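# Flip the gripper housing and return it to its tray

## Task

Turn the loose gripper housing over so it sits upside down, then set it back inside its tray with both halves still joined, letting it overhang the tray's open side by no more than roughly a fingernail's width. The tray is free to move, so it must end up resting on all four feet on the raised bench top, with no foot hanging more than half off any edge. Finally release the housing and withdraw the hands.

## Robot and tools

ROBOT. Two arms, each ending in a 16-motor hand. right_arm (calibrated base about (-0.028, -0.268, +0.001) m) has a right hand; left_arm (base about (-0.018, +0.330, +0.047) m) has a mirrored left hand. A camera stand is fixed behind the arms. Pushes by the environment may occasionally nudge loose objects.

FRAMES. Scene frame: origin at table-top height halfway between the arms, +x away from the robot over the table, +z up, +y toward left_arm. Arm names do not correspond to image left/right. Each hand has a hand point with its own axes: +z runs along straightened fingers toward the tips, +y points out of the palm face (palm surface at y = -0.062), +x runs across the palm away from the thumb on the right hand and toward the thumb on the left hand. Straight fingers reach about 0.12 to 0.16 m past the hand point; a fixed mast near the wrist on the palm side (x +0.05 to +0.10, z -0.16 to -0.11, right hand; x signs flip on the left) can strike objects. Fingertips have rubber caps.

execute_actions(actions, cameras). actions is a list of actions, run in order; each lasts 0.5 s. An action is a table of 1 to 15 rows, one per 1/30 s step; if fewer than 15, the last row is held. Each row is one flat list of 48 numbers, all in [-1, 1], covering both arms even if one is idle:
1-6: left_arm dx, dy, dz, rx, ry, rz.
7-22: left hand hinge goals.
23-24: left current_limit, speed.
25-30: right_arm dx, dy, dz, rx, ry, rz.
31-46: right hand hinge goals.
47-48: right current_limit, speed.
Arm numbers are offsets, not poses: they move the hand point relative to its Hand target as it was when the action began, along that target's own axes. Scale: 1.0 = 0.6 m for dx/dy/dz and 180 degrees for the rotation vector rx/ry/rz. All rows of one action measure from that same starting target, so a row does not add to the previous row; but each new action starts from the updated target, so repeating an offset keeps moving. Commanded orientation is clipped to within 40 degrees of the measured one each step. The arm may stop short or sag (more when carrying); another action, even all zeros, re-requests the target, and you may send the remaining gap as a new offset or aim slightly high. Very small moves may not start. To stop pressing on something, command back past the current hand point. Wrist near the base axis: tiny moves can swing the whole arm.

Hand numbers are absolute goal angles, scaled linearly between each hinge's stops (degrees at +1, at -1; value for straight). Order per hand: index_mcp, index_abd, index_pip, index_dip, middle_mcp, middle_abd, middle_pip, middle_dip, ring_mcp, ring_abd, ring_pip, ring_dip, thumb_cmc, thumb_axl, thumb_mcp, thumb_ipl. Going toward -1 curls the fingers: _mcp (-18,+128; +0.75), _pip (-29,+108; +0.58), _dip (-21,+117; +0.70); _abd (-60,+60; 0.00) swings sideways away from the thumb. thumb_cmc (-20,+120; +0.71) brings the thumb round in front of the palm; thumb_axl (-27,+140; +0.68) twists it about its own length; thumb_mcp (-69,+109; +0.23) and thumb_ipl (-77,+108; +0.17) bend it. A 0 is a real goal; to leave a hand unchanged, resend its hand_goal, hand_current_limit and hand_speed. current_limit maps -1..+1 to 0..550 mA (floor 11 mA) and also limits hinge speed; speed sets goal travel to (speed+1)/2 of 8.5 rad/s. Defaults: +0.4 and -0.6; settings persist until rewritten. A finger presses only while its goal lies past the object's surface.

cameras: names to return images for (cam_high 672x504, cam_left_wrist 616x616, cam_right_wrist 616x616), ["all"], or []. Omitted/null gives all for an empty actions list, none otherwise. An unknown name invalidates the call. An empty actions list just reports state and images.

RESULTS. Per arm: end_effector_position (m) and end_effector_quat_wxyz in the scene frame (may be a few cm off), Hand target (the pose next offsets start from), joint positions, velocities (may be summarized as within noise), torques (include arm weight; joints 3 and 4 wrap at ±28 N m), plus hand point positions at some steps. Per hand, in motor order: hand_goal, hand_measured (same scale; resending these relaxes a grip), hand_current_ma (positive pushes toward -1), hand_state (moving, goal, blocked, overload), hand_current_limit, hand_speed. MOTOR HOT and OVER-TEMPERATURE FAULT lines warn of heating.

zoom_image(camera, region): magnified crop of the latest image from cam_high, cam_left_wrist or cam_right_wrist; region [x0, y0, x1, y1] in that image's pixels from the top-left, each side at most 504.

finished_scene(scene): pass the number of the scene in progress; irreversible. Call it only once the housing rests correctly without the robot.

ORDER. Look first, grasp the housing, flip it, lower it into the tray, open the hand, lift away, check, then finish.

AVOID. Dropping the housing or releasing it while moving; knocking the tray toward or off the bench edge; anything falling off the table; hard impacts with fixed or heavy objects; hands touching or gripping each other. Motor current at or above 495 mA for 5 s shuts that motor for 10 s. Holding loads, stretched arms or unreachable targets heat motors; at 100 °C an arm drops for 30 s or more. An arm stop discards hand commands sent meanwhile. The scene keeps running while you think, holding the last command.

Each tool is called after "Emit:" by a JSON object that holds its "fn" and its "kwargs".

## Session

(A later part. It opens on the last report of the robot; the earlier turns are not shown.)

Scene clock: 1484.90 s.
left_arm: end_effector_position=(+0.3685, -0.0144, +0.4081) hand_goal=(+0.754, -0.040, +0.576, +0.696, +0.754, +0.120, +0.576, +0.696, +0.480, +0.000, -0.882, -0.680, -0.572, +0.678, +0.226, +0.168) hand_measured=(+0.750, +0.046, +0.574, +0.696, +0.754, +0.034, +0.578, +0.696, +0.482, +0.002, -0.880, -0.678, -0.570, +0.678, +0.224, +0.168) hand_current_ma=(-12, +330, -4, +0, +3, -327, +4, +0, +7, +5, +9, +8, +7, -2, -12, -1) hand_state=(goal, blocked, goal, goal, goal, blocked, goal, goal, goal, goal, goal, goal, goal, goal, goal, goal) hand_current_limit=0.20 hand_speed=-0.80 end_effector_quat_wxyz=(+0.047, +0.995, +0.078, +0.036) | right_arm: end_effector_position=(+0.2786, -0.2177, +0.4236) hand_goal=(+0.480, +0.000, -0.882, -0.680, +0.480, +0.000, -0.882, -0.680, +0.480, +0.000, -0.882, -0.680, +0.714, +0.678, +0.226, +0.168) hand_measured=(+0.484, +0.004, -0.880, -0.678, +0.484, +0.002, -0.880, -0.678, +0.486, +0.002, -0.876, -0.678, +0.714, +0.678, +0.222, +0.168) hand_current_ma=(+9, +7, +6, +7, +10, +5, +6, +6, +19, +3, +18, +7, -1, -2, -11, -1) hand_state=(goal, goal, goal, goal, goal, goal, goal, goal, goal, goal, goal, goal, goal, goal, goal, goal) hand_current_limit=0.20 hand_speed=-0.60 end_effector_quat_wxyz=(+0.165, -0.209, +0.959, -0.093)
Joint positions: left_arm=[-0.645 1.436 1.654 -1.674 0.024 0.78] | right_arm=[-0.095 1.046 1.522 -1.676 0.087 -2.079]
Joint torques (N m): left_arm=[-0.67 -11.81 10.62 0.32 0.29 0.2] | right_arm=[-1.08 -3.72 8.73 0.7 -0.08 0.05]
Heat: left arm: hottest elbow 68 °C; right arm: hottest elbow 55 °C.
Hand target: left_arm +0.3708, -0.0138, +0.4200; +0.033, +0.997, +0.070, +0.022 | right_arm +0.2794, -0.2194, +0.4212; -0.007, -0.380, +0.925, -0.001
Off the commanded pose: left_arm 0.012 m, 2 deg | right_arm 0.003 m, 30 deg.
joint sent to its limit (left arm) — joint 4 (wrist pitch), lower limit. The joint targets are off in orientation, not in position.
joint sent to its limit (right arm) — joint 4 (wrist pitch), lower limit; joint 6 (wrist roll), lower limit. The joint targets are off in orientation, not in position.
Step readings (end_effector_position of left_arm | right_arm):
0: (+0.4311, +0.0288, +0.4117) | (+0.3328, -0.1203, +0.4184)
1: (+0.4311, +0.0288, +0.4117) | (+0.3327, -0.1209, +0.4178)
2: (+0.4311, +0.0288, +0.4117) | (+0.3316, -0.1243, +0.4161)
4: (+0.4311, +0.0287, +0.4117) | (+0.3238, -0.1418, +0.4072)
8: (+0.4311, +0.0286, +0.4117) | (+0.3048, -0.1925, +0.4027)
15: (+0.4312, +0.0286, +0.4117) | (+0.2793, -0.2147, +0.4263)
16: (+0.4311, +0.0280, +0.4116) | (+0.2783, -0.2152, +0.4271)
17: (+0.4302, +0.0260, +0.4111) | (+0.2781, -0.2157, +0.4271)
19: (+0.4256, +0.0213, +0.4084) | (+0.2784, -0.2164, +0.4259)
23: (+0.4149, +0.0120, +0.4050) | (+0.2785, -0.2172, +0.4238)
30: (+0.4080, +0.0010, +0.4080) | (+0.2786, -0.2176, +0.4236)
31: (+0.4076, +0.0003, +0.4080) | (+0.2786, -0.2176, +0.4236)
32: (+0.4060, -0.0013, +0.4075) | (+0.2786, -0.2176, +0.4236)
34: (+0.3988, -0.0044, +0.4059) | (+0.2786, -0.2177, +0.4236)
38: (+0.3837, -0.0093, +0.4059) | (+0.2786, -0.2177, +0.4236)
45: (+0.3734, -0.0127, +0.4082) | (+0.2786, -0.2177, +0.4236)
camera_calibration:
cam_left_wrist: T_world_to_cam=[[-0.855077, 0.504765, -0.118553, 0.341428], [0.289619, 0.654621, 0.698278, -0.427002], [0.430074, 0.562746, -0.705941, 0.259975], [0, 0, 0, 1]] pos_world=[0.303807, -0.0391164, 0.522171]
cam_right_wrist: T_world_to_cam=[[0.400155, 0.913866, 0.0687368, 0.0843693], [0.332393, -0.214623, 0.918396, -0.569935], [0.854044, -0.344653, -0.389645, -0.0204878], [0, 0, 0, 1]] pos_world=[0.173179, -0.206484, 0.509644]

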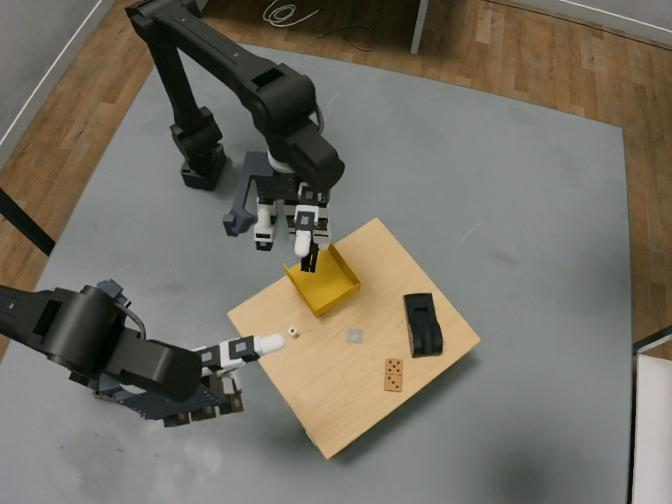

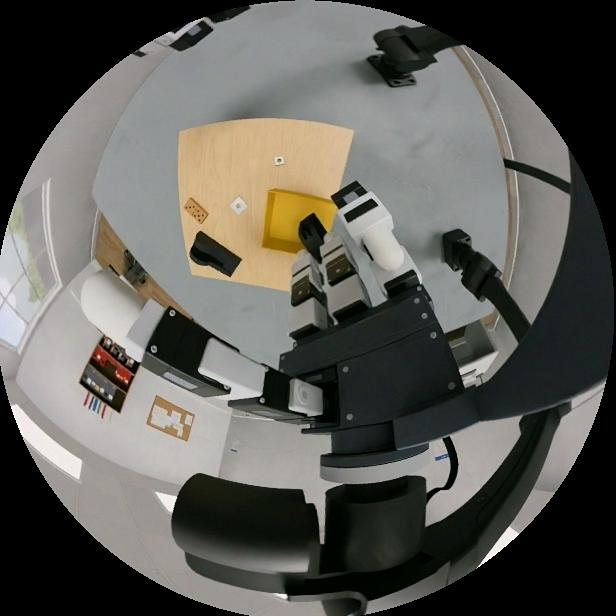

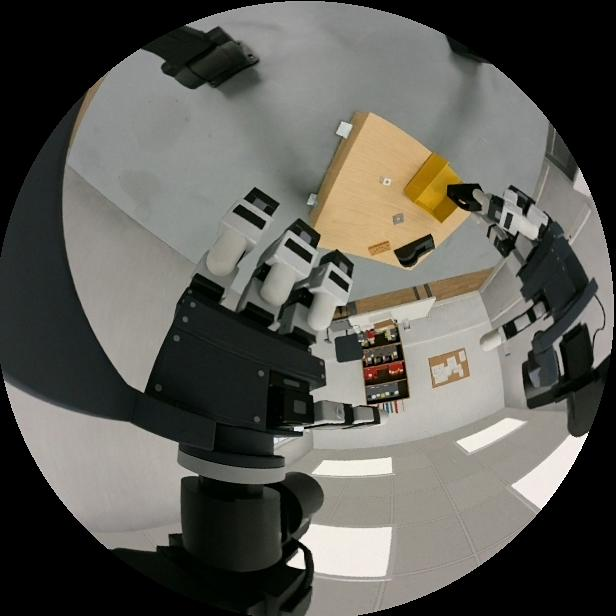

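Emit:
{"fn": "execute_actions", "kwargs": {"actions": [[[-0.0633,-0.017,0.0,0,0.0,0.1667,0.754,-0.04,0.576,0.696,0.754,0.12,0.576,0.696,0.48,0,-0.882,-0.68,-0.572,0.678,0.226,0.168,0.2,-0.8,0,0,0,0,0,0,0.48,0,-0.882,-0.68,0.48,0,-0.882,-0.68,0.48,0,-0.882,-0.68,0.714,0.678,0.226,0.168,0.2,-0.6]],[[-0.0633,-0.017,0.0,0,0.0,0.1667,0.754,-0.04,0.576,0.696,0.754,0.12,0.576,0.696,0.48,0,-0.882,-0.68,-0.572,0.678,0.226,0.168,0.2,-0.8,0,0,0,0,0,0,0.48,0,-0.882,-0.68,0.48,0,-0.882,-0.68,0.48,0,-0.882,-0.68,0.714,0.678,0.226,0.168,0.2,-0.6]]], "cameras": ["cam_high","cam_left_wrist","cam_right_wrist"]}}

Emit:
{"fn": "zoom_image", "kwargs": {"camera": "cam_high", "region": [230, 150, 400, 320]}}

Emit:
{"fn": "zoom_image", "kwargs": {"camera": "cam_left_wrist", "region": [240, 150, 400, 300]}}

Emit:
{"fn": "zoom_image", "kwargs": {"camera": "cam_right_wrist", "region": [390, 120, 560, 290]}}

Scene clock: 1494.73 s.
left_arm: end_effector_position=(+0.2971, +0.0167, +0.4020) hand_goal=(+0.754, -0.040, +0.576, +0.696, +0.754, +0.120, +0.576, +0.696, +0.480, +0.000, -0.882, -0.680, -0.572, +0.678, +0.226, +0.168) hand_measured=(+0.752, +0.046, +0.574, +0.696, +0.754, +0.034, +0.578, +0.696, +0.482, +0.002, -0.880, -0.678, -0.570, +0.678, +0.224, +0.168) hand_current_ma=(-10, +330, -4, +0, +3, -327, +4, +0, +7, +5, +9, +8, +6, -2, -12, -1) hand_state=(goal, blocked, goal, goal, goal, blocked, goal, goal, goal, goal, goal, goal, goal, goal, goal, goal) hand_current_limit=0.20 hand_speed=-0.80 end_effector_quat_wxyz=(+0.026, +0.902, -0.427, +0.056) | right_arm: end_effector_position=(+0.2786, -0.2177, +0.4236) hand_goal=(+0.480, +0.000, -0.882, -0.680, +0.480, +0.000, -0.882, -0.680, +0.480, +0.000, -0.882, -0.680, +0.714, +0.678, +0.226, +0.168) hand_measured=(+0.484, +0.004, -0.880, -0.678, +0.484, +0.002, -0.880, -0.678, +0.486, +0.002, -0.876, -0.678, +0.714, +0.678, +0.222, +0.168) hand_current_ma=(+9, +7, +6, +7, +10, +5, +6, +6, +19, +3, +18, +7, -1, -2, -11, -1) hand_state=(goal, goal, goal, goal, goal, goal, goal, goal, goal, goal, goal, goal, goal, goal, goal, goal) hand_current_limit=0.20 hand_speed=-0.60 end_effector_quat_wxyz=(+0.165, -0.209, +0.959, -0.093)
Joint positions: left_arm=[-0.578 1.434 1.654 -1.674 0.039 1.887] | right_arm=[-0.095 1.046 1.522 -1.676 0.087 -2.079]
Joint torques (N m): left_arm=[-1.03 -11.05 11.55 0.2 0.33 0.18] | right_arm=[-1.08 -3.55 8.72 0.59 -0.07 0.05]
Heat: left arm: hottest elbow 65 °C; right arm: hottest elbow 55 °C.
Hand target: left_arm +0.3006, +0.0145, +0.4147; +0.017, +0.898, -0.438, +0.035 | right_arm +0.2794, -0.2194, +0.4212; -0.007, -0.380, +0.925, -0.001
Off the commanded pose: left_arm 0.013 m, 3 deg | right_arm 0.003 m, 30 deg.
joint sent to its limit (left arm) — joint 4 (wrist pitch), lower limit. The joint targets are off in orientation, not in position.
joint sent to its limit (right arm) — joint 4 (wrist pitch), lower limit; joint 6 (wrist roll), lower limit. The joint targets are off in orientation, not in position.
Step readings (end_effector_position of left_arm | right_arm):
0: (+0.3685, -0.0144, +0.4081) | (+0.2786, -0.2177, +0.4236)
1: (+0.3680, -0.0146, +0.4081) | (+0.2786, -0.2177, +0.4236)
2: (+0.3659, -0.0150, +0.4079) | (+0.2786, -0.2177, +0.4236)
4: (+0.3598, -0.0156, +0.4075) | (+0.2786, -0.2177, +0.4236)
8: (+0.3495, -0.0128, +0.4071) | (+0.2786, -0.2177, +0.4236)
15: (+0.3374, -0.0107, +0.4067) | (+0.2786, -0.2177, +0.4236)
16: (+0.3356, -0.0105, +0.4066) | (+0.2786, -0.2177, +0.4236)
17: (+0.3332, -0.0091, +0.4061) | (+0.2786, -0.2177, +0.4236)
19: (+0.3263, -0.0049, +0.4048) | (+0.2786, -0.2177, +0.4236)
23: (+0.3157, +0.0059, +0.4029) | (+0.2786, -0.2177, +0.4236)
30: (+0.3026, +0.0137, +0.4024) | (+0.2786, -0.2177, +0.4236)
camera_calibration:
cam_left_wrist: T_world_to_cam=[[0.00966497, 0.994817, -0.101216, -0.00816893], [0.62715, 0.072808, 0.775488, -0.544026], [0.778839, -0.0709729, -0.623196, 0.142582], [0, 0, 0, 1]] pos_world=[0.230217, 0.0578555, 0.509915]
cam_right_wrist: T_world_to_cam=[[0.400155, 0.913866, 0.0687368, 0.0843693], [0.332393, -0.214623, 0.918396, -0.569935], [0.854044, -0.344653, -0.389645, -0.0204878], [0, 0, 0, 1]] pos_world=[0.173179, -0.206484, 0.509644]

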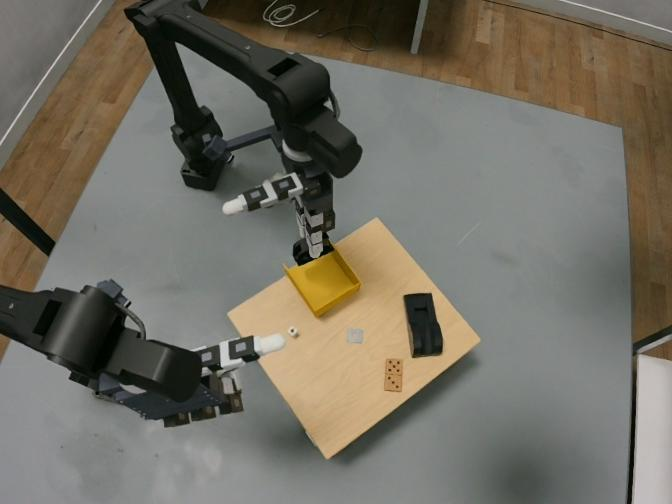

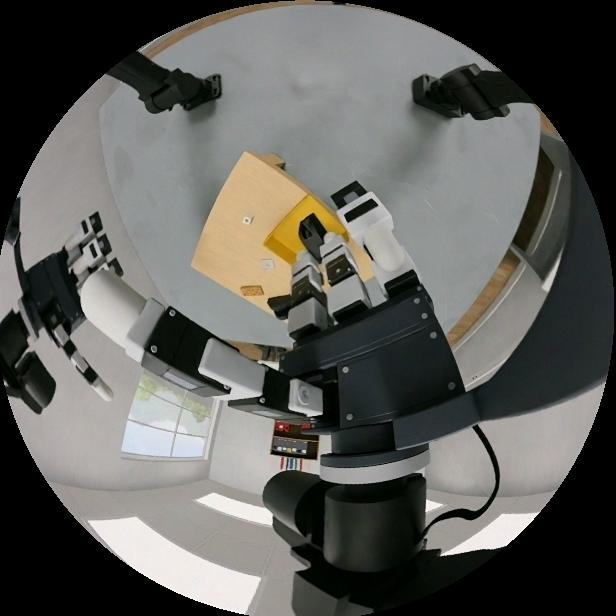

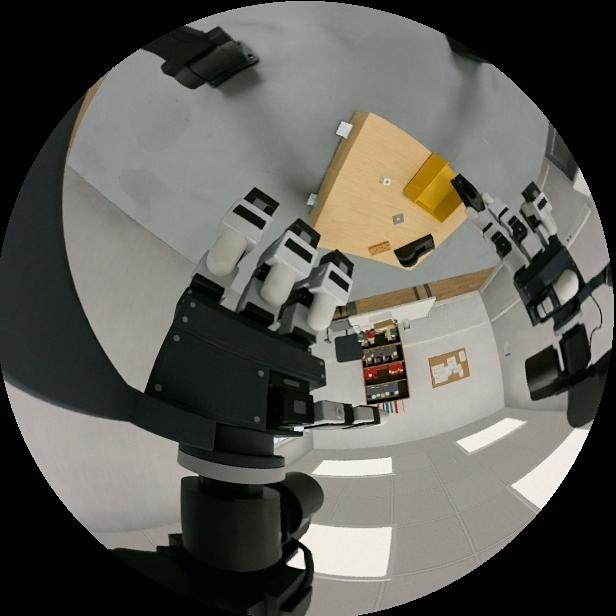

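Scaled by 2.965 from the camera's 672x504 image, which has a finer 960x720 frame.

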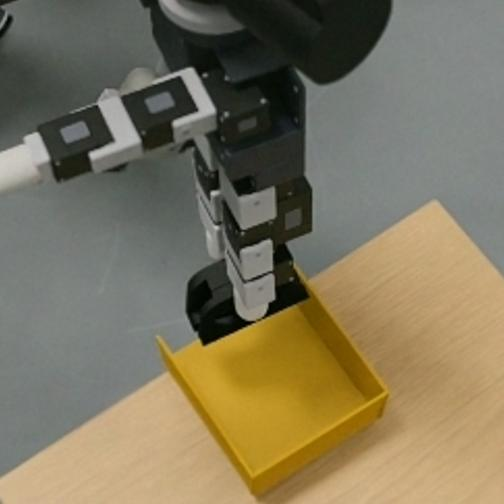

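Scaled by 3.150 from the camera's 616x616 image, which has a finer 880x880 frame.

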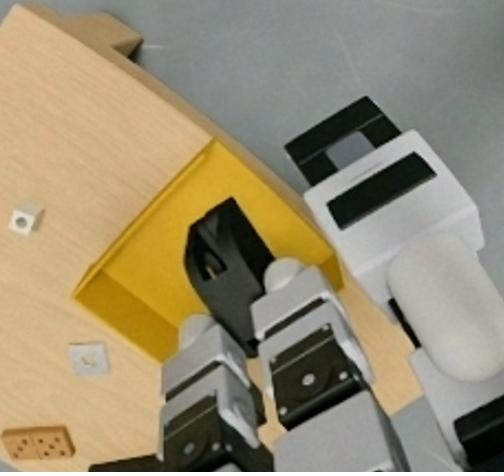

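Scaled by 2.965 from the camera's 616x616 image, which has a finer 880x880 frame.

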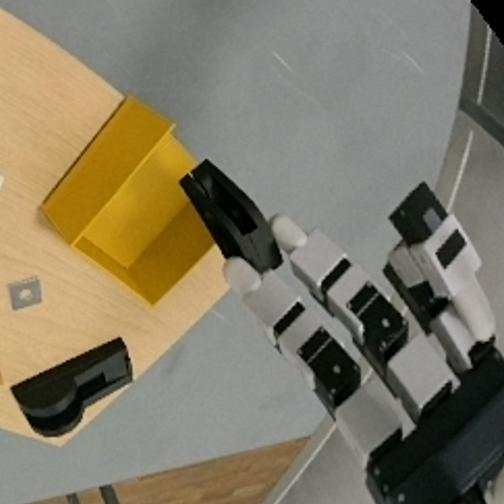

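Emit:
{"fn": "execute_actions", "kwargs": {"actions": [[[-0.0239,-0.0007,0.0297,0,0.0304,0,0.754,-0.04,0.576,0.696,0.754,0.12,0.576,0.696,0.48,0,-0.882,-0.68,-0.572,0.678,0.226,0.168,0.2,-0.8,0,0,0,0,0,0,0.48,0,-0.882,-0.68,0.48,0,-0.882,-0.68,0.48,0,-0.882,-0.68,0.714,0.678,0.226,0.168,0.2,-0.6]],[[-0.0267,-0.0007,0.0273,0,0.0304,0,0.754,-0.04,0.576,0.696,0.754,0.12,0.576,0.696,0.48,0,-0.882,-0.68,-0.572,0.678,0.226,0.168,0.2,-0.8,0,0,0,0,0,0,0.48,0,-0.882,-0.68,0.48,0,-0.882,-0.68,0.48,0,-0.882,-0.68,0.714,0.678,0.226,0.168,0.2,-0.6]],[[-0.0292,-0.0007,0.0247,0,0.0304,0,0.754,-0.04,0.576,0.696,0.754,0.12,0.576,0.696,0.48,0,-0.882,-0.68,-0.572,0.678,0.226,0.168,0.2,-0.8,0,0,0,0,0,0,0.48,0,-0.882,-0.68,0.48,0,-0.882,-0.68,0.48,0,-0.882,-0.68,0.714,0.678,0.226,0.168,0.2,-0.6]]], "cameras": ["cam_high","cam_left_wrist","cam_right_wrist"]}}

Emit:
{"fn": "zoom_image", "kwargs": {"camera": "cam_high", "region": [260, 190, 380, 310]}}

Emit:
{"fn": "zoom_image", "kwargs": {"camera": "cam_left_wrist", "region": [240, 150, 400, 300]}}

Emit:
{"fn": "zoom_image", "kwargs": {"camera": "cam_right_wrist", "region": [390, 120, 560, 290]}}

Scene clock: 1549.07 s.
left_arm: end_effector_position=(+0.2764, +0.0435, +0.3510) hand_goal=(+0.754, -0.040, +0.576, +0.696, +0.754, +0.120, +0.576, +0.696, +0.480, +0.000, -0.882, -0.680, -0.572, +0.678, +0.226, +0.168) hand_measured=(+0.752, +0.046, +0.574, +0.696, +0.754, +0.034, +0.578, +0.696, +0.482, +0.002, -0.880, -0.678, -0.572, +0.678, +0.224, +0.168) hand_current_ma=(-10, +330, -4, +0, +3, -327, +4, +0, +7, +5, +9, +8, -2, -2, -12, -1) hand_state=(goal, blocked, goal, goal, goal, blocked, goal, goal, goal, goal, goal, goal, goal, goal, goal, goal) hand_current_limit=0.20 hand_speed=-0.80 end_effector_quat_wxyz=(+0.079, +0.889, -0.427, +0.147) | right_arm: end_effector_position=(+0.2786, -0.2177, +0.4236) hand_goal=(+0.480, +0.000, -0.882, -0.680, +0.480, +0.000, -0.882, -0.680, +0.480, +0.000, -0.882, -0.680, +0.714, +0.678, +0.226, +0.168) hand_measured=(+0.484, +0.004, -0.880, -0.678, +0.484, +0.002, -0.880, -0.678, +0.486, +0.002, -0.876, -0.678, +0.714, +0.678, +0.222, +0.168) hand_current_ma=(+9, +7, +6, +7, +10, +5, +6, +6, +19, +3, +18, +7, -1, -2, -11, -1) hand_state=(goal, goal, goal, goal, goal, goal, goal, goal, goal, goal, goal, goal, goal, goal, goal, goal) hand_current_limit=0.20 hand_speed=-0.60 end_effector_quat_wxyz=(+0.165, -0.209, +0.959, -0.093)
Joint positions: left_arm=[-0.507 1.215 1.27 -1.321 0.142 1.949] | right_arm=[-0.095 1.046 1.522 -1.676 0.087 -2.079]
Joint torques (N m): left_arm=[-0.5 -10.46 9.31 1.28 0.44 0.23] | right_arm=[-0.79 -3.55 8.69 0.7 -0.05 0.03]
Heat: left arm: hottest elbow 62 °C; right arm: hottest elbow 54 °C.
Hand target: left_arm +0.2776, +0.0458, +0.3579; +0.080, +0.884, -0.431, +0.163 | right_arm +0.2794, -0.2194, +0.4212; -0.007, -0.380, +0.925, -0.001
Off the commanded pose: left_arm 0.007 m, 2 deg | right_arm 0.003 m, 30 deg.
joint sent to its limit (right arm) — joint 4 (wrist pitch), lower limit; joint 6 (wrist roll), lower limit. The joint targets are off in orientation, not in position.
Step readings (end_effector_position of left_arm | right_arm):
0: (+0.2970, +0.0167, +0.4020) | (+0.2786, -0.2177, +0.4236)
1: (+0.2970, +0.0167, +0.4020) | (+0.2786, -0.2177, +0.4236)
2: (+0.2968, +0.0163, +0.4017) | (+0.2786, -0.2177, +0.4236)
4: (+0.2970, +0.0160, +0.3990) | (+0.2786, -0.2177, +0.4236)
8: (+0.2925, +0.0195, +0.3884) | (+0.2786, -0.2177, +0.4236)
15: (+0.2933, +0.0212, +0.3851) | (+0.2786, -0.2177, +0.4236)
16: (+0.2931, +0.0210, +0.3850) | (+0.2786, -0.2177, +0.4236)
17: (+0.2931, +0.0204, +0.3838) | (+0.2786, -0.2177, +0.4236)
19: (+0.2906, +0.0220, +0.3773) | (+0.2786, -0.2177, +0.4236)
23: (+0.2823, +0.0317, +0.3673) | (+0.2786, -0.2177, +0.4236)
30: (+0.2841, +0.0329, +0.3713) | (+0.2786, -0.2177, +0.4236)
31: (+0.2842, +0.0327, +0.3707) | (+0.2786, -0.2177, +0.4236)
32: (+0.2847, +0.0323, +0.3693) | (+0.2786, -0.2177, +0.4236)
34: (+0.2824, +0.0333, +0.3620) | (+0.2786, -0.2177, +0.4236)
38: (+0.2738, +0.0424, +0.3480) | (+0.2786, -0.2177, +0.4236)
45: (+0.2760, +0.0438, +0.3504) | (+0.2786, -0.2177, +0.4236)
camera_calibration:
cam_left_wrist: T_world_to_cam=[[0.0440809, 0.962223, -0.268672, 0.0108659], [0.531154, 0.2052, 0.822051, -0.489008], [0.846128, -0.178943, -0.502043, 0.0723005], [0, 0, 0, 1]] pos_world=[0.198084, 0.102827, 0.441207]
cam_right_wrist: T_world_to_cam=[[0.400155, 0.913866, 0.0687368, 0.0843693], [0.332393, -0.214623, 0.918396, -0.569935], [0.854044, -0.344653, -0.389645, -0.0204878], [0, 0, 0, 1]] pos_world=[0.173179, -0.206484, 0.509644]

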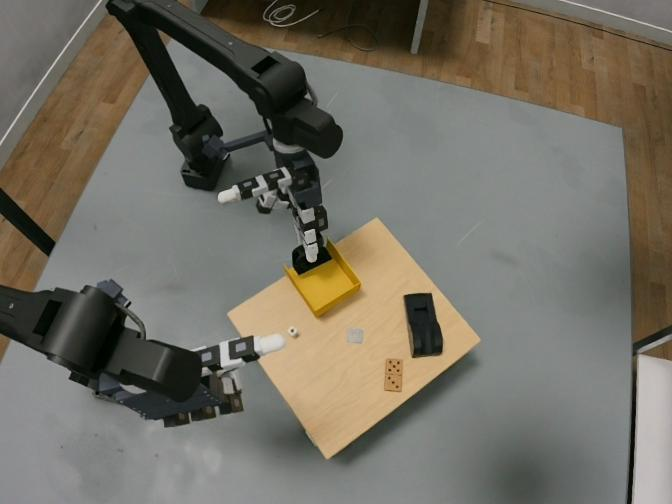

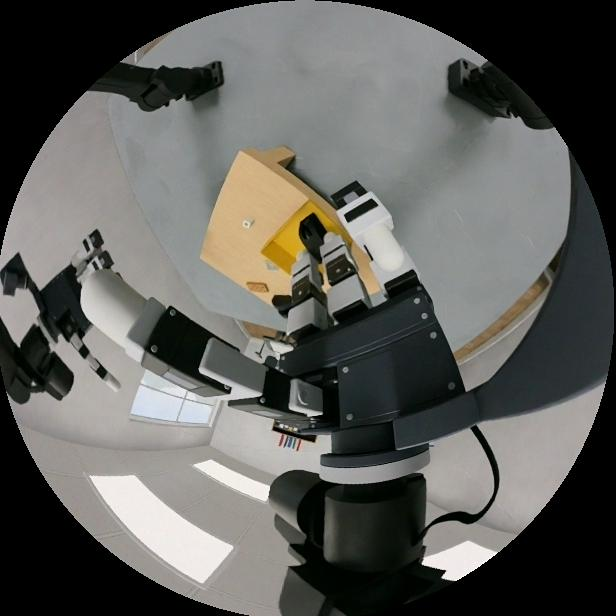

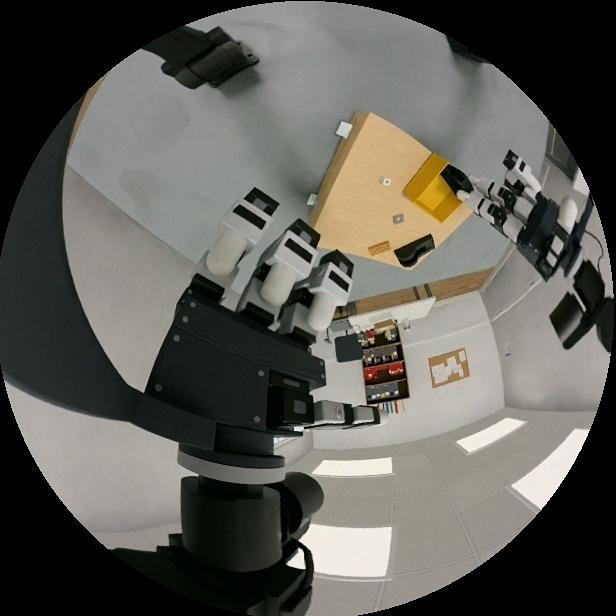

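Scaled by 4.200 from the camera's 672x504 image, which has a finer 960x720 frame.

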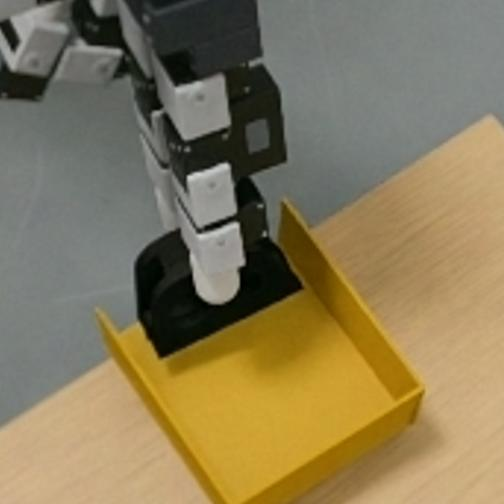

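Scaled by 3.150 from the camera's 616x616 image, which has a finer 880x880 frame.

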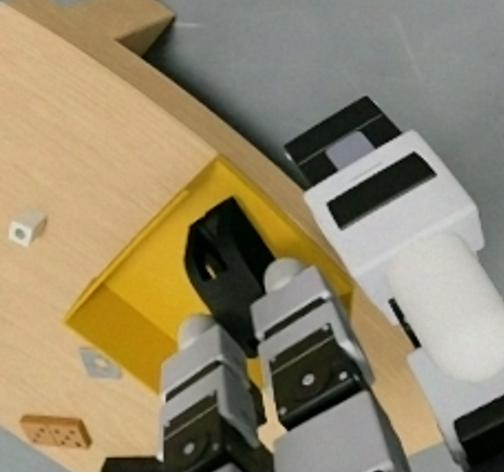

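Scaled by 2.965 from the camera's 616x616 image, which has a finer 880x880 frame.

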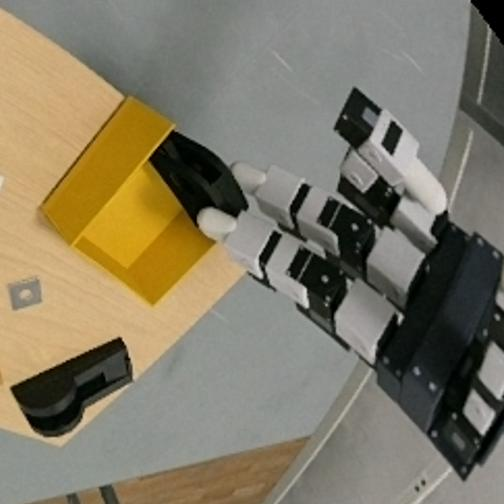

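Emit:
{"fn": "execute_actions", "kwargs": {"actions": [[[-0.0197,0,0.0073,0,0.0287,0,0.754,-0.04,0.576,0.696,0.754,0.12,0.576,0.696,0.48,0,-0.882,-0.68,-0.572,0.678,0.226,0.168,0.2,-0.8,0,0,0,0,0,0,0.48,0,-0.882,-0.68,0.48,0,-0.882,-0.68,0.48,0,-0.882,-0.68,0.714,0.678,0.226,0.168,0.2,-0.6]],[[-0.0202,0,0.0055,0,0.0287,0,0.754,-0.04,0.576,0.696,0.754,0.12,0.576,0.696,0.48,0,-0.882,-0.68,-0.572,0.678,0.226,0.168,0.2,-0.8,0,0,0,0,0,0,0.48,0,-0.882,-0.68,0.48,0,-0.882,-0.68,0.48,0,-0.882,-0.68,0.714,0.678,0.226,0.168,0.2,-0.6]],[[-0.0207,0,0.0037,0,0.0287,0,0.754,-0.04,0.576,0.696,0.754,0.12,0.576,0.696,0.48,0,-0.882,-0.68,-0.572,0.678,0.226,0.168,0.2,-0.8,0,0,0,0,0,0,0.48,0,-0.882,-0.68,0.48,0,-0.882,-0.68,0.48,0,-0.882,-0.68,0.714,0.678,0.226,0.168,0.2,-0.6]],[[-0.0215,0,0.0055,0,0.0278,0,0.754,-0.04,0.576,0.696,0.754,0.12,0.576,0.696,0.48,0,-0.882,-0.68,-0.572,0.678,0.226,0.168,0.2,-0.8,0,0,0,0,0,0,0.48,0,-0.882,-0.68,0.48,0,-0.882,-0.68,0.48,0,-0.882,-0.68,0.714,0.678,0.226,0.168,0.2,-0.6]],[[-0.0218,0,0.0037,0,0.0278,0,0.754,-0.04,0.576,0.696,0.754,0.12,0.576,0.696,0.48,0,-0.882,-0.68,-0.572,0.678,0.226,0.168,0.2,-0.8,0,0,0,0,0,0,0.48,0,-0.882,-0.68,0.48,0,-0.882,-0.68,0.48,0,-0.882,-0.68,0.714,0.678,0.226,0.168,0.2,-0.6]],[[-0.022,0,0.0017,0,0.0278,0,0.754,-0.04,0.576,0.696,0.754,0.12,0.576,0.696,0.48,0,-0.882,-0.68,-0.572,0.678,0.226,0.168,0.2,-0.8,0,0,0,0,0,0,0.48,0,-0.882,-0.68,0.48,0,-0.882,-0.68,0.48,0,-0.882,-0.68,0.714,0.678,0.226,0.168,0.2,-0.6]]], "cameras": ["cam_high","cam_left_wrist","cam_right_wrist"]}}

Emit:
{"fn": "zoom_image", "kwargs": {"camera": "cam_high", "region": [260, 190, 380, 310]}}

Emit:
{"fn": "zoom_image", "kwargs": {"camera": "cam_left_wrist", "region": [240, 150, 400, 300]}}

Emit:
{"fn": "zoom_image", "kwargs": {"camera": "cam_right_wrist", "region": [390, 120, 560, 290]}}

Scene clock: 1583.63 s.
left_arm: end_effector_position=(+0.2417, +0.0866, +0.2948) hand_goal=(+0.754, -0.040, +0.576, +0.696, +0.754, +0.120, +0.576, +0.696, +0.480, +0.000, -0.882, -0.680, -0.572, +0.678, +0.226, +0.168) hand_measured=(+0.754, +0.046, +0.576, +0.696, +0.752, +0.034, +0.576, +0.696, +0.482, +0.002, -0.880, -0.678, -0.578, +0.678, +0.224, +0.168) hand_current_ma=(+3, +330, +0, +0, -6, -327, +0, +0, +7, +5, +9, +8, -20, -2, -12, -1) hand_state=(goal, blocked, goal, goal, goal, blocked, goal, goal, goal, goal, goal, goal, goal, goal, goal, goal) hand_current_limit=0.20 hand_speed=-0.80 end_effector_quat_wxyz=(+0.193, +0.817, -0.394, +0.374) | right_arm: end_effector_position=(+0.2786, -0.2177, +0.4236) hand_goal=(+0.480, +0.000, -0.882, -0.680, +0.480, +0.000, -0.882, -0.680, +0.480, +0.000, -0.882, -0.680, +0.714, +0.678, +0.226, +0.168) hand_measured=(+0.484, +0.004, -0.880, -0.678, +0.484, +0.002, -0.880, -0.678, +0.486, +0.002, -0.876, -0.678, +0.714, +0.678, +0.222, +0.168) hand_current_ma=(+9, +7, +6, +7, +10, +5, +6, +6, +19, +3, +18, +7, -1, -2, -11, -1) hand_state=(goal, goal, goal, goal, goal, goal, goal, goal, goal, goal, goal, goal, goal, goal, goal, goal) hand_current_limit=0.20 hand_speed=-0.60 end_effector_quat_wxyz=(+0.165, -0.209, +0.959, -0.093)
Joint positions: left_arm=[-0.309 0.846 0.677 -0.64 0.466 1.983] | right_arm=[-0.095 1.046 1.522 -1.676 0.087 -2.079]
Joint torques (N m): left_arm=[-0.73 -3.9 10.07 2.36 0.62 -0.07] | right_arm=[-1.08 -3.31 8.68 0.65 -0.05 0.05]
Heat: left arm: hottest elbow 63 °C; right arm: hottest elbow 54 °C.
Hand target: left_arm +0.2447, +0.0879, +0.3021; +0.190, +0.810, -0.395, +0.390 | right_arm +0.2794, -0.2194, +0.4212; -0.007, -0.380, +0.925, -0.001
Off the commanded pose: left_arm 0.008 m, 2 deg | right_arm 0.003 m, 30 deg.
joint sent to its limit (right arm) — joint 4 (wrist pitch), lower limit; joint 6 (wrist roll), lower limit. The joint targets are off in orientation, not in position.
Step readings (end_effector_position of left_arm | right_arm):
0: (+0.2765, +0.0435, +0.3510) | (+0.2786, -0.2177, +0.4236)
1: (+0.2763, +0.0435, +0.3507) | (+0.2786, -0.2177, +0.4236)
2: (+0.2765, +0.0430, +0.3502) | (+0.2786, -0.2177, +0.4236)
4: (+0.2746, +0.0435, +0.3463) | (+0.2786, -0.2177, +0.4236)
8: (+0.2681, +0.0506, +0.3395) | (+0.2786, -0.2177, +0.4236)
15: (+0.2696, +0.0515, +0.3433) | (+0.2786, -0.2177, +0.4236)
16: (+0.2697, +0.0513, +0.3429) | (+0.2786, -0.2177, +0.4236)
17: (+0.2698, +0.0506, +0.3425) | (+0.2786, -0.2177, +0.4236)
19: (+0.2682, +0.0511, +0.3389) | (+0.2786, -0.2177, +0.4236)
23: (+0.2622, +0.0583, +0.3315) | (+0.2786, -0.2177, +0.4236)
30: (+0.2636, +0.0590, +0.3342) | (+0.2786, -0.2177, +0.4236)
31: (+0.2637, +0.0589, +0.3341) | (+0.2786, -0.2177, +0.4236)
32: (+0.2638, +0.0584, +0.3340) | (+0.2786, -0.2177, +0.4236)
34: (+0.2620, +0.0589, +0.3312) | (+0.2786, -0.2177, +0.4236)
38: (+0.2563, +0.0659, +0.3239) | (+0.2786, -0.2177, +0.4236)
45: (+0.2576, +0.0666, +0.3259) | (+0.2786, -0.2177, +0.4236)
46: (+0.2576, +0.0664, +0.3258) | (+0.2786, -0.2177, +0.4236)
47: (+0.2577, +0.0660, +0.3257) | (+0.2786, -0.2177, +0.4236)
49: (+0.2560, +0.0664, +0.3231) | (+0.2786, -0.2177, +0.4236)
53: (+0.2508, +0.0726, +0.3146) | (+0.2786, -0.2177, +0.4236)
60: (+0.2522, +0.0732, +0.3152) | (+0.2786, -0.2177, +0.4236)
61: (+0.2522, +0.0731, +0.3151) | (+0.2786, -0.2177, +0.4236)
62: (+0.2521, +0.0727, +0.3153) | (+0.2786, -0.2177, +0.4236)
64: (+0.2505, +0.0733, +0.3132) | (+0.2786, -0.2177, +0.4236)
68: (+0.2456, +0.0792, +0.3048) | (+0.2786, -0.2177, +0.4236)
75: (+0.2469, +0.0799, +0.3048) | (+0.2786, -0.2177, +0.4236)
76: (+0.2468, +0.0799, +0.3047) | (+0.2786, -0.2177, +0.4236)
77: (+0.2467, +0.0795, +0.3049) | (+0.2786, -0.2177, +0.4236)
79: (+0.2448, +0.0803, +0.3032) | (+0.2786, -0.2177, +0.4236)
83: (+0.2402, +0.0860, +0.2946) | (+0.2786, -0.2177, +0.4236)
90: (+0.2415, +0.0867, +0.2949) | (+0.2786, -0.2177, +0.4236)
camera_calibration:
cam_left_wrist: T_world_to_cam=[[0.190588, 0.772928, -0.605193, 0.0359687], [0.263419, 0.553616, 0.790013, -0.389232], [0.945667, -0.309986, -0.0980912, -0.050516], [0, 0, 0, 1]] pos_world=[0.143447, 0.172025, 0.324311]
cam_right_wrist: T_world_to_cam=[[0.400155, 0.913866, 0.0687368, 0.0843693], [0.332393, -0.214623, 0.918396, -0.569935], [0.854044, -0.344653, -0.389645, -0.0204878], [0, 0, 0, 1]] pos_world=[0.173179, -0.206484, 0.509644]

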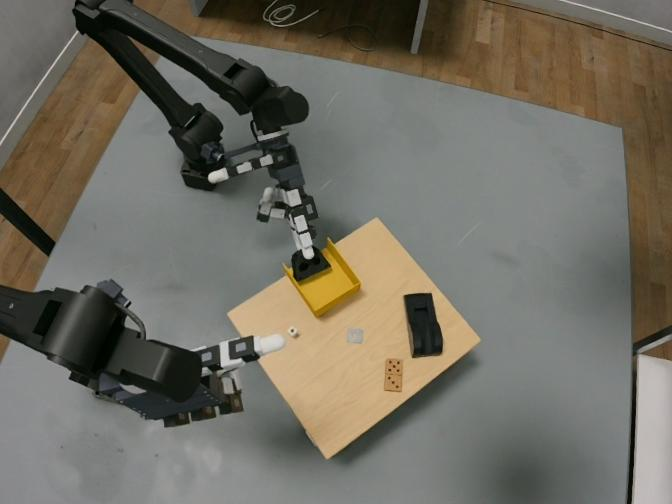

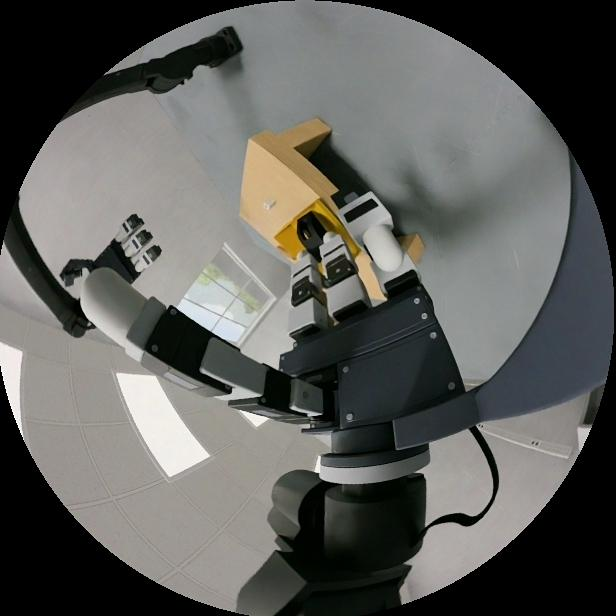

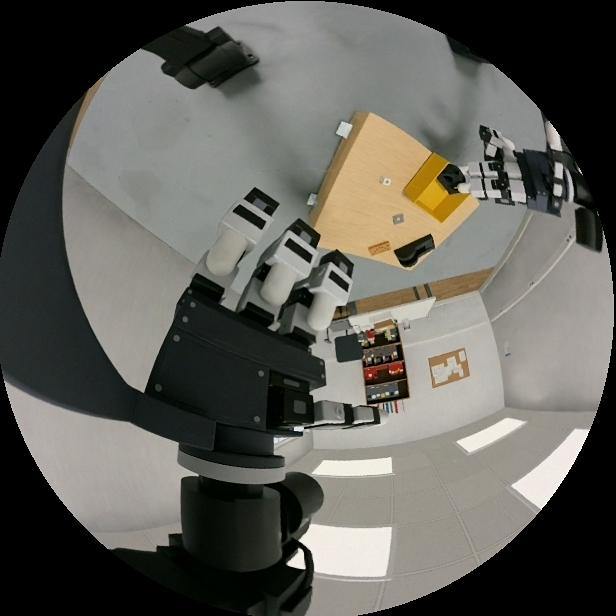

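Scaled by 4.200 from the camera's 672x504 image, which has a finer 960x720 frame.

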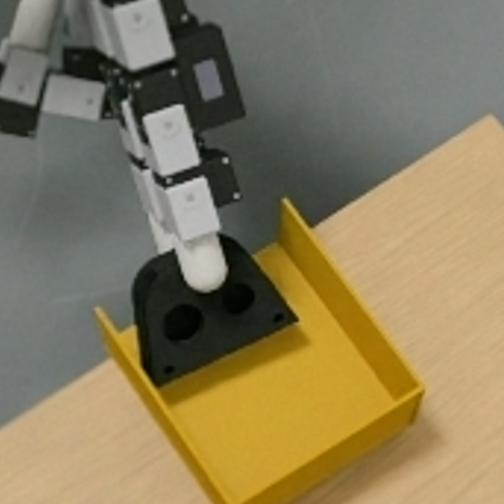

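Scaled by 3.150 from the camera's 616x616 image, which has a finer 880x880 frame.

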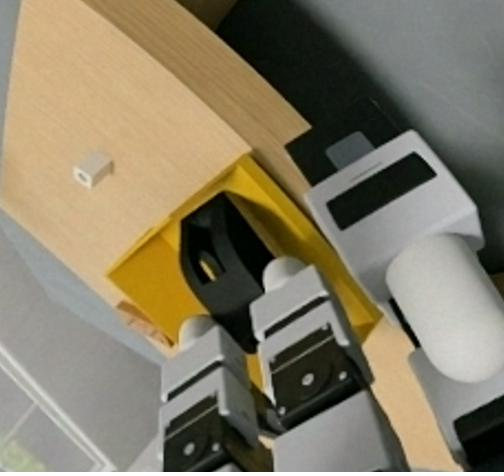

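Scaled by 2.965 from the camera's 616x616 image, which has a finer 880x880 frame.

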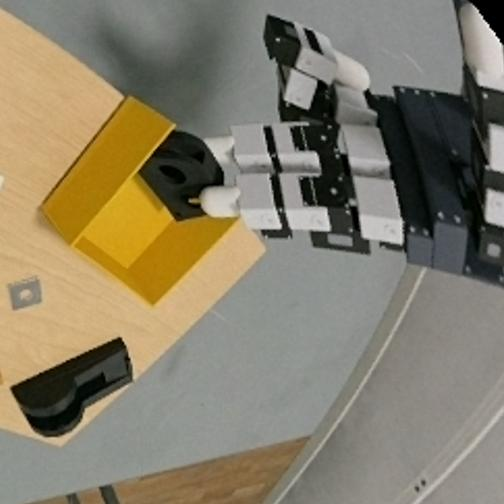

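Emit:
{"fn": "execute_actions", "kwargs": {"actions": [[[-0.0225,0,0.004,0,0.0278,0,0.754,-0.04,0.576,0.696,0.754,0.12,0.576,0.696,0.48,0,-0.882,-0.68,-0.572,0.678,0.226,0.168,0.2,-0.8,0,0,0,0,0,0,0.48,0,-0.882,-0.68,0.48,0,-0.882,-0.68,0.48,0,-0.882,-0.68,0.714,0.678,0.226,0.168,0.2,-0.6]],[[-0.0227,0,0.002,0,0.0278,0,0.754,-0.04,0.576,0.696,0.754,0.12,0.576,0.696,0.48,0,-0.882,-0.68,-0.572,0.678,0.226,0.168,0.2,-0.8,0,0,0,0,0,0,0.48,0,-0.882,-0.68,0.48,0,-0.882,-0.68,0.48,0,-0.882,-0.68,0.714,0.678,0.226,0.168,0.2,-0.6]],[[-0.0227,0,0.0,0,0.0278,0,0.754,-0.04,0.576,0.696,0.754,0.12,0.576,0.696,0.48,0,-0.882,-0.68,-0.572,0.678,0.226,0.168,0.2,-0.8,0,0,0,0,0,0,0.48,0,-0.882,-0.68,0.48,0,-0.882,-0.68,0.48,0,-0.882,-0.68,0.714,0.678,0.226,0.168,0.2,-0.6]]], "cameras": ["cam_high","cam_left_wrist","cam_right_wrist"]}}

Emit:
{"fn": "zoom_image", "kwargs": {"camera": "cam_high", "region": [260, 190, 380, 310]}}

Emit:
{"fn": "zoom_image", "kwargs": {"camera": "cam_left_wrist", "region": [240, 150, 400, 300]}}

Emit:
{"fn": "zoom_image", "kwargs": {"camera": "cam_right_wrist", "region": [390, 120, 560, 290]}}

Scene clock: 1605.40 s.
left_arm: end_effector_position=(+0.2288, +0.1023, +0.2587) hand_goal=(+0.754, -0.040, +0.576, +0.696, +0.754, +0.120, +0.576, +0.696, +0.480, +0.000, -0.882, -0.680, -0.572, +0.678, +0.226, +0.168) hand_measured=(+0.756, +0.046, +0.578, +0.696, +0.750, +0.034, +0.574, +0.696, +0.482, +0.002, -0.880, -0.678, -0.580, +0.678, +0.224, +0.168) hand_current_ma=(+8, +330, +4, +0, -11, -327, -3, +0, +7, +5, +9, +8, -27, -2, -12, -1) hand_state=(goal, blocked, goal, goal, goal, blocked, goal, goal, goal, goal, goal, goal, goal, goal, goal, goal) hand_current_limit=0.20 hand_speed=-0.80 end_effector_quat_wxyz=(+0.240, +0.756, -0.373, +0.481) | right_arm: end_effector_position=(+0.2786, -0.2177, +0.4236) hand_goal=(+0.480, +0.000, -0.882, -0.680, +0.480, +0.000, -0.882, -0.680, +0.480, +0.000, -0.882, -0.680, +0.714, +0.678, +0.226, +0.168) hand_measured=(+0.484, +0.004, -0.880, -0.678, +0.484, +0.002, -0.880, -0.678, +0.486, +0.002, -0.876, -0.678, +0.714, +0.678, +0.222, +0.168) hand_current_ma=(+9, +7, +6, +7, +10, +5, +6, +6, +19, +3, +18, +7, -1, -2, -11, -1) hand_state=(goal, goal, goal, goal, goal, goal, goal, goal, goal, goal, goal, goal, goal, goal, goal, goal) hand_current_limit=0.20 hand_speed=-0.60 end_effector_quat_wxyz=(+0.165, -0.209, +0.959, -0.093)
Joint positions: left_arm=[-0.208 0.779 0.4 -0.177 0.645 1.925] | right_arm=[-0.095 1.046 1.522 -1.676 0.087 -2.079]
Joint torques (N m): left_arm=[-0.32 -3.14 9.62 2.77 0.59 -0.31] | right_arm=[-0.91 -3.55 8.61 0.68 -0.06 0.07]
Heat: left arm: hottest elbow 61 °C; right arm: hottest elbow 54 °C.
Hand target: left_arm +0.2327, +0.1034, +0.2662; +0.240, +0.752, -0.367, +0.492 | right_arm +0.2794, -0.2194, +0.4212; -0.007, -0.380, +0.925, -0.001
Off the commanded pose: left_arm 0.008 m, 2 deg | right_arm 0.003 m, 30 deg.
joint sent to its limit (right arm) — joint 4 (wrist pitch), lower limit; joint 6 (wrist roll), lower limit. The joint targets are off in orientation, not in position.
Step readings (end_effector_position of left_arm | right_arm):
0: (+0.2416, +0.0867, +0.2946) | (+0.2786, -0.2177, +0.4236)
1: (+0.2414, +0.0866, +0.2944) | (+0.2786, -0.2177, +0.4236)
2: (+0.2411, +0.0863, +0.2946) | (+0.2786, -0.2177, +0.4236)
4: (+0.2393, +0.0869, +0.2924) | (+0.2786, -0.2177, +0.4236)
8: (+0.2354, +0.0916, +0.2824) | (+0.2786, -0.2177, +0.4236)
15: (+0.2366, +0.0923, +0.2820) | (+0.2786, -0.2177, +0.4236)
16: (+0.2364, +0.0922, +0.2818) | (+0.2786, -0.2177, +0.4236)
17: (+0.2361, +0.0920, +0.2821) | (+0.2786, -0.2177, +0.4236)
19: (+0.2343, +0.0927, +0.2800) | (+0.2786, -0.2177, +0.4236)
23: (+0.2309, +0.0969, +0.2697) | (+0.2786, -0.2177, +0.4236)
30: (+0.2324, +0.0974, +0.2695) | (+0.2786, -0.2177, +0.4236)
31: (+0.2322, +0.0973, +0.2697) | (+0.2786, -0.2177, +0.4236)
32: (+0.2317, +0.0971, +0.2698) | (+0.2786, -0.2177, +0.4236)
34: (+0.2300, +0.0980, +0.2681) | (+0.2786, -0.2177, +0.4236)
38: (+0.2271, +0.1020, +0.2574) | (+0.2786, -0.2177, +0.4236)
45: (+0.2284, +0.1024, +0.2580) | (+0.2786, -0.2177, +0.4236)
camera_calibration:
cam_left_wrist: T_world_to_cam=[[0.311909, 0.639072, -0.703065, 0.0157501], [0.13513, 0.70262, 0.698616, -0.328265], [0.940454, -0.312909, 0.132796, -0.0953072], [0, 0, 0, 1]] pos_world=[0.129078, 0.190757, 0.253061]
cam_right_wrist: T_world_to_cam=[[0.400155, 0.913866, 0.0687368, 0.0843693], [0.332393, -0.214623, 0.918396, -0.569935], [0.854044, -0.344653, -0.389645, -0.0204878], [0, 0, 0, 1]] pos_world=[0.173179, -0.206484, 0.509644]

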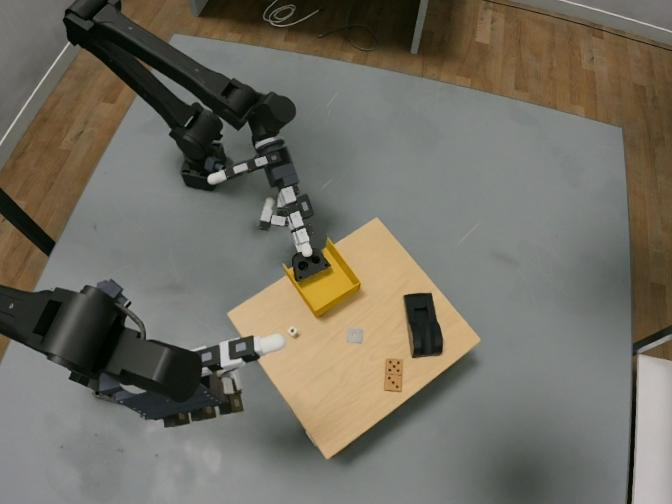

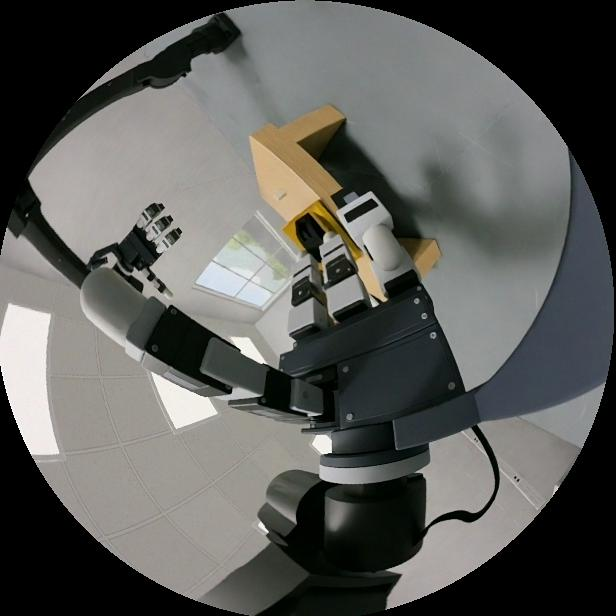

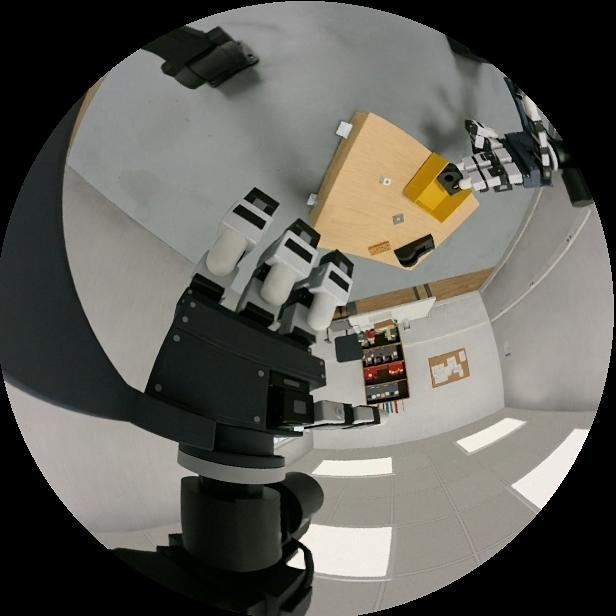

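Scaled by 4.200 from the camera's 672x504 image, which has a finer 960x720 frame.

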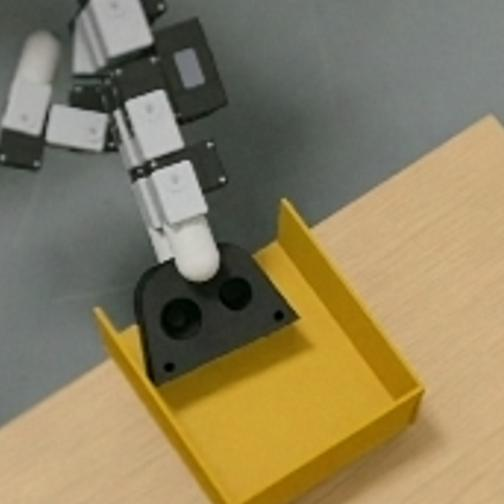

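Scaled by 3.150 from the camera's 616x616 image, which has a finer 880x880 frame.

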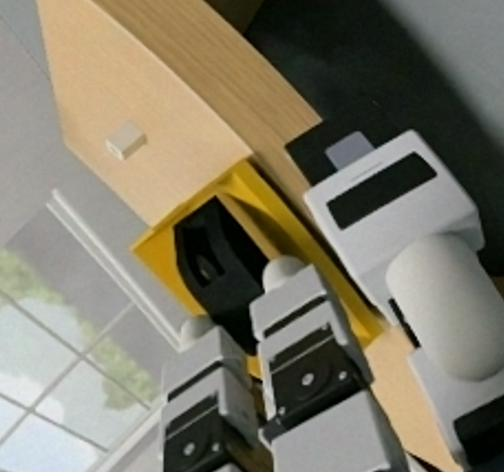

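Scaled by 2.965 from the camera's 616x616 image, which has a finer 880x880 frame.

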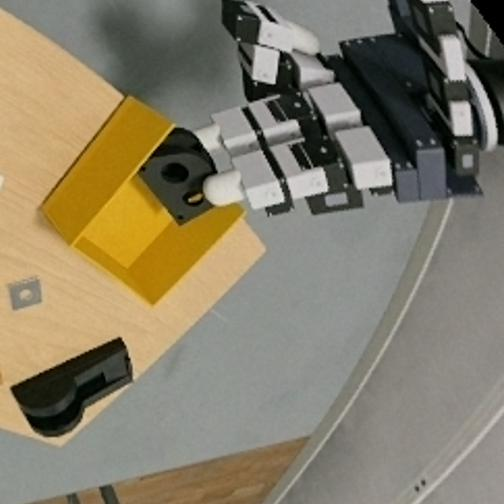

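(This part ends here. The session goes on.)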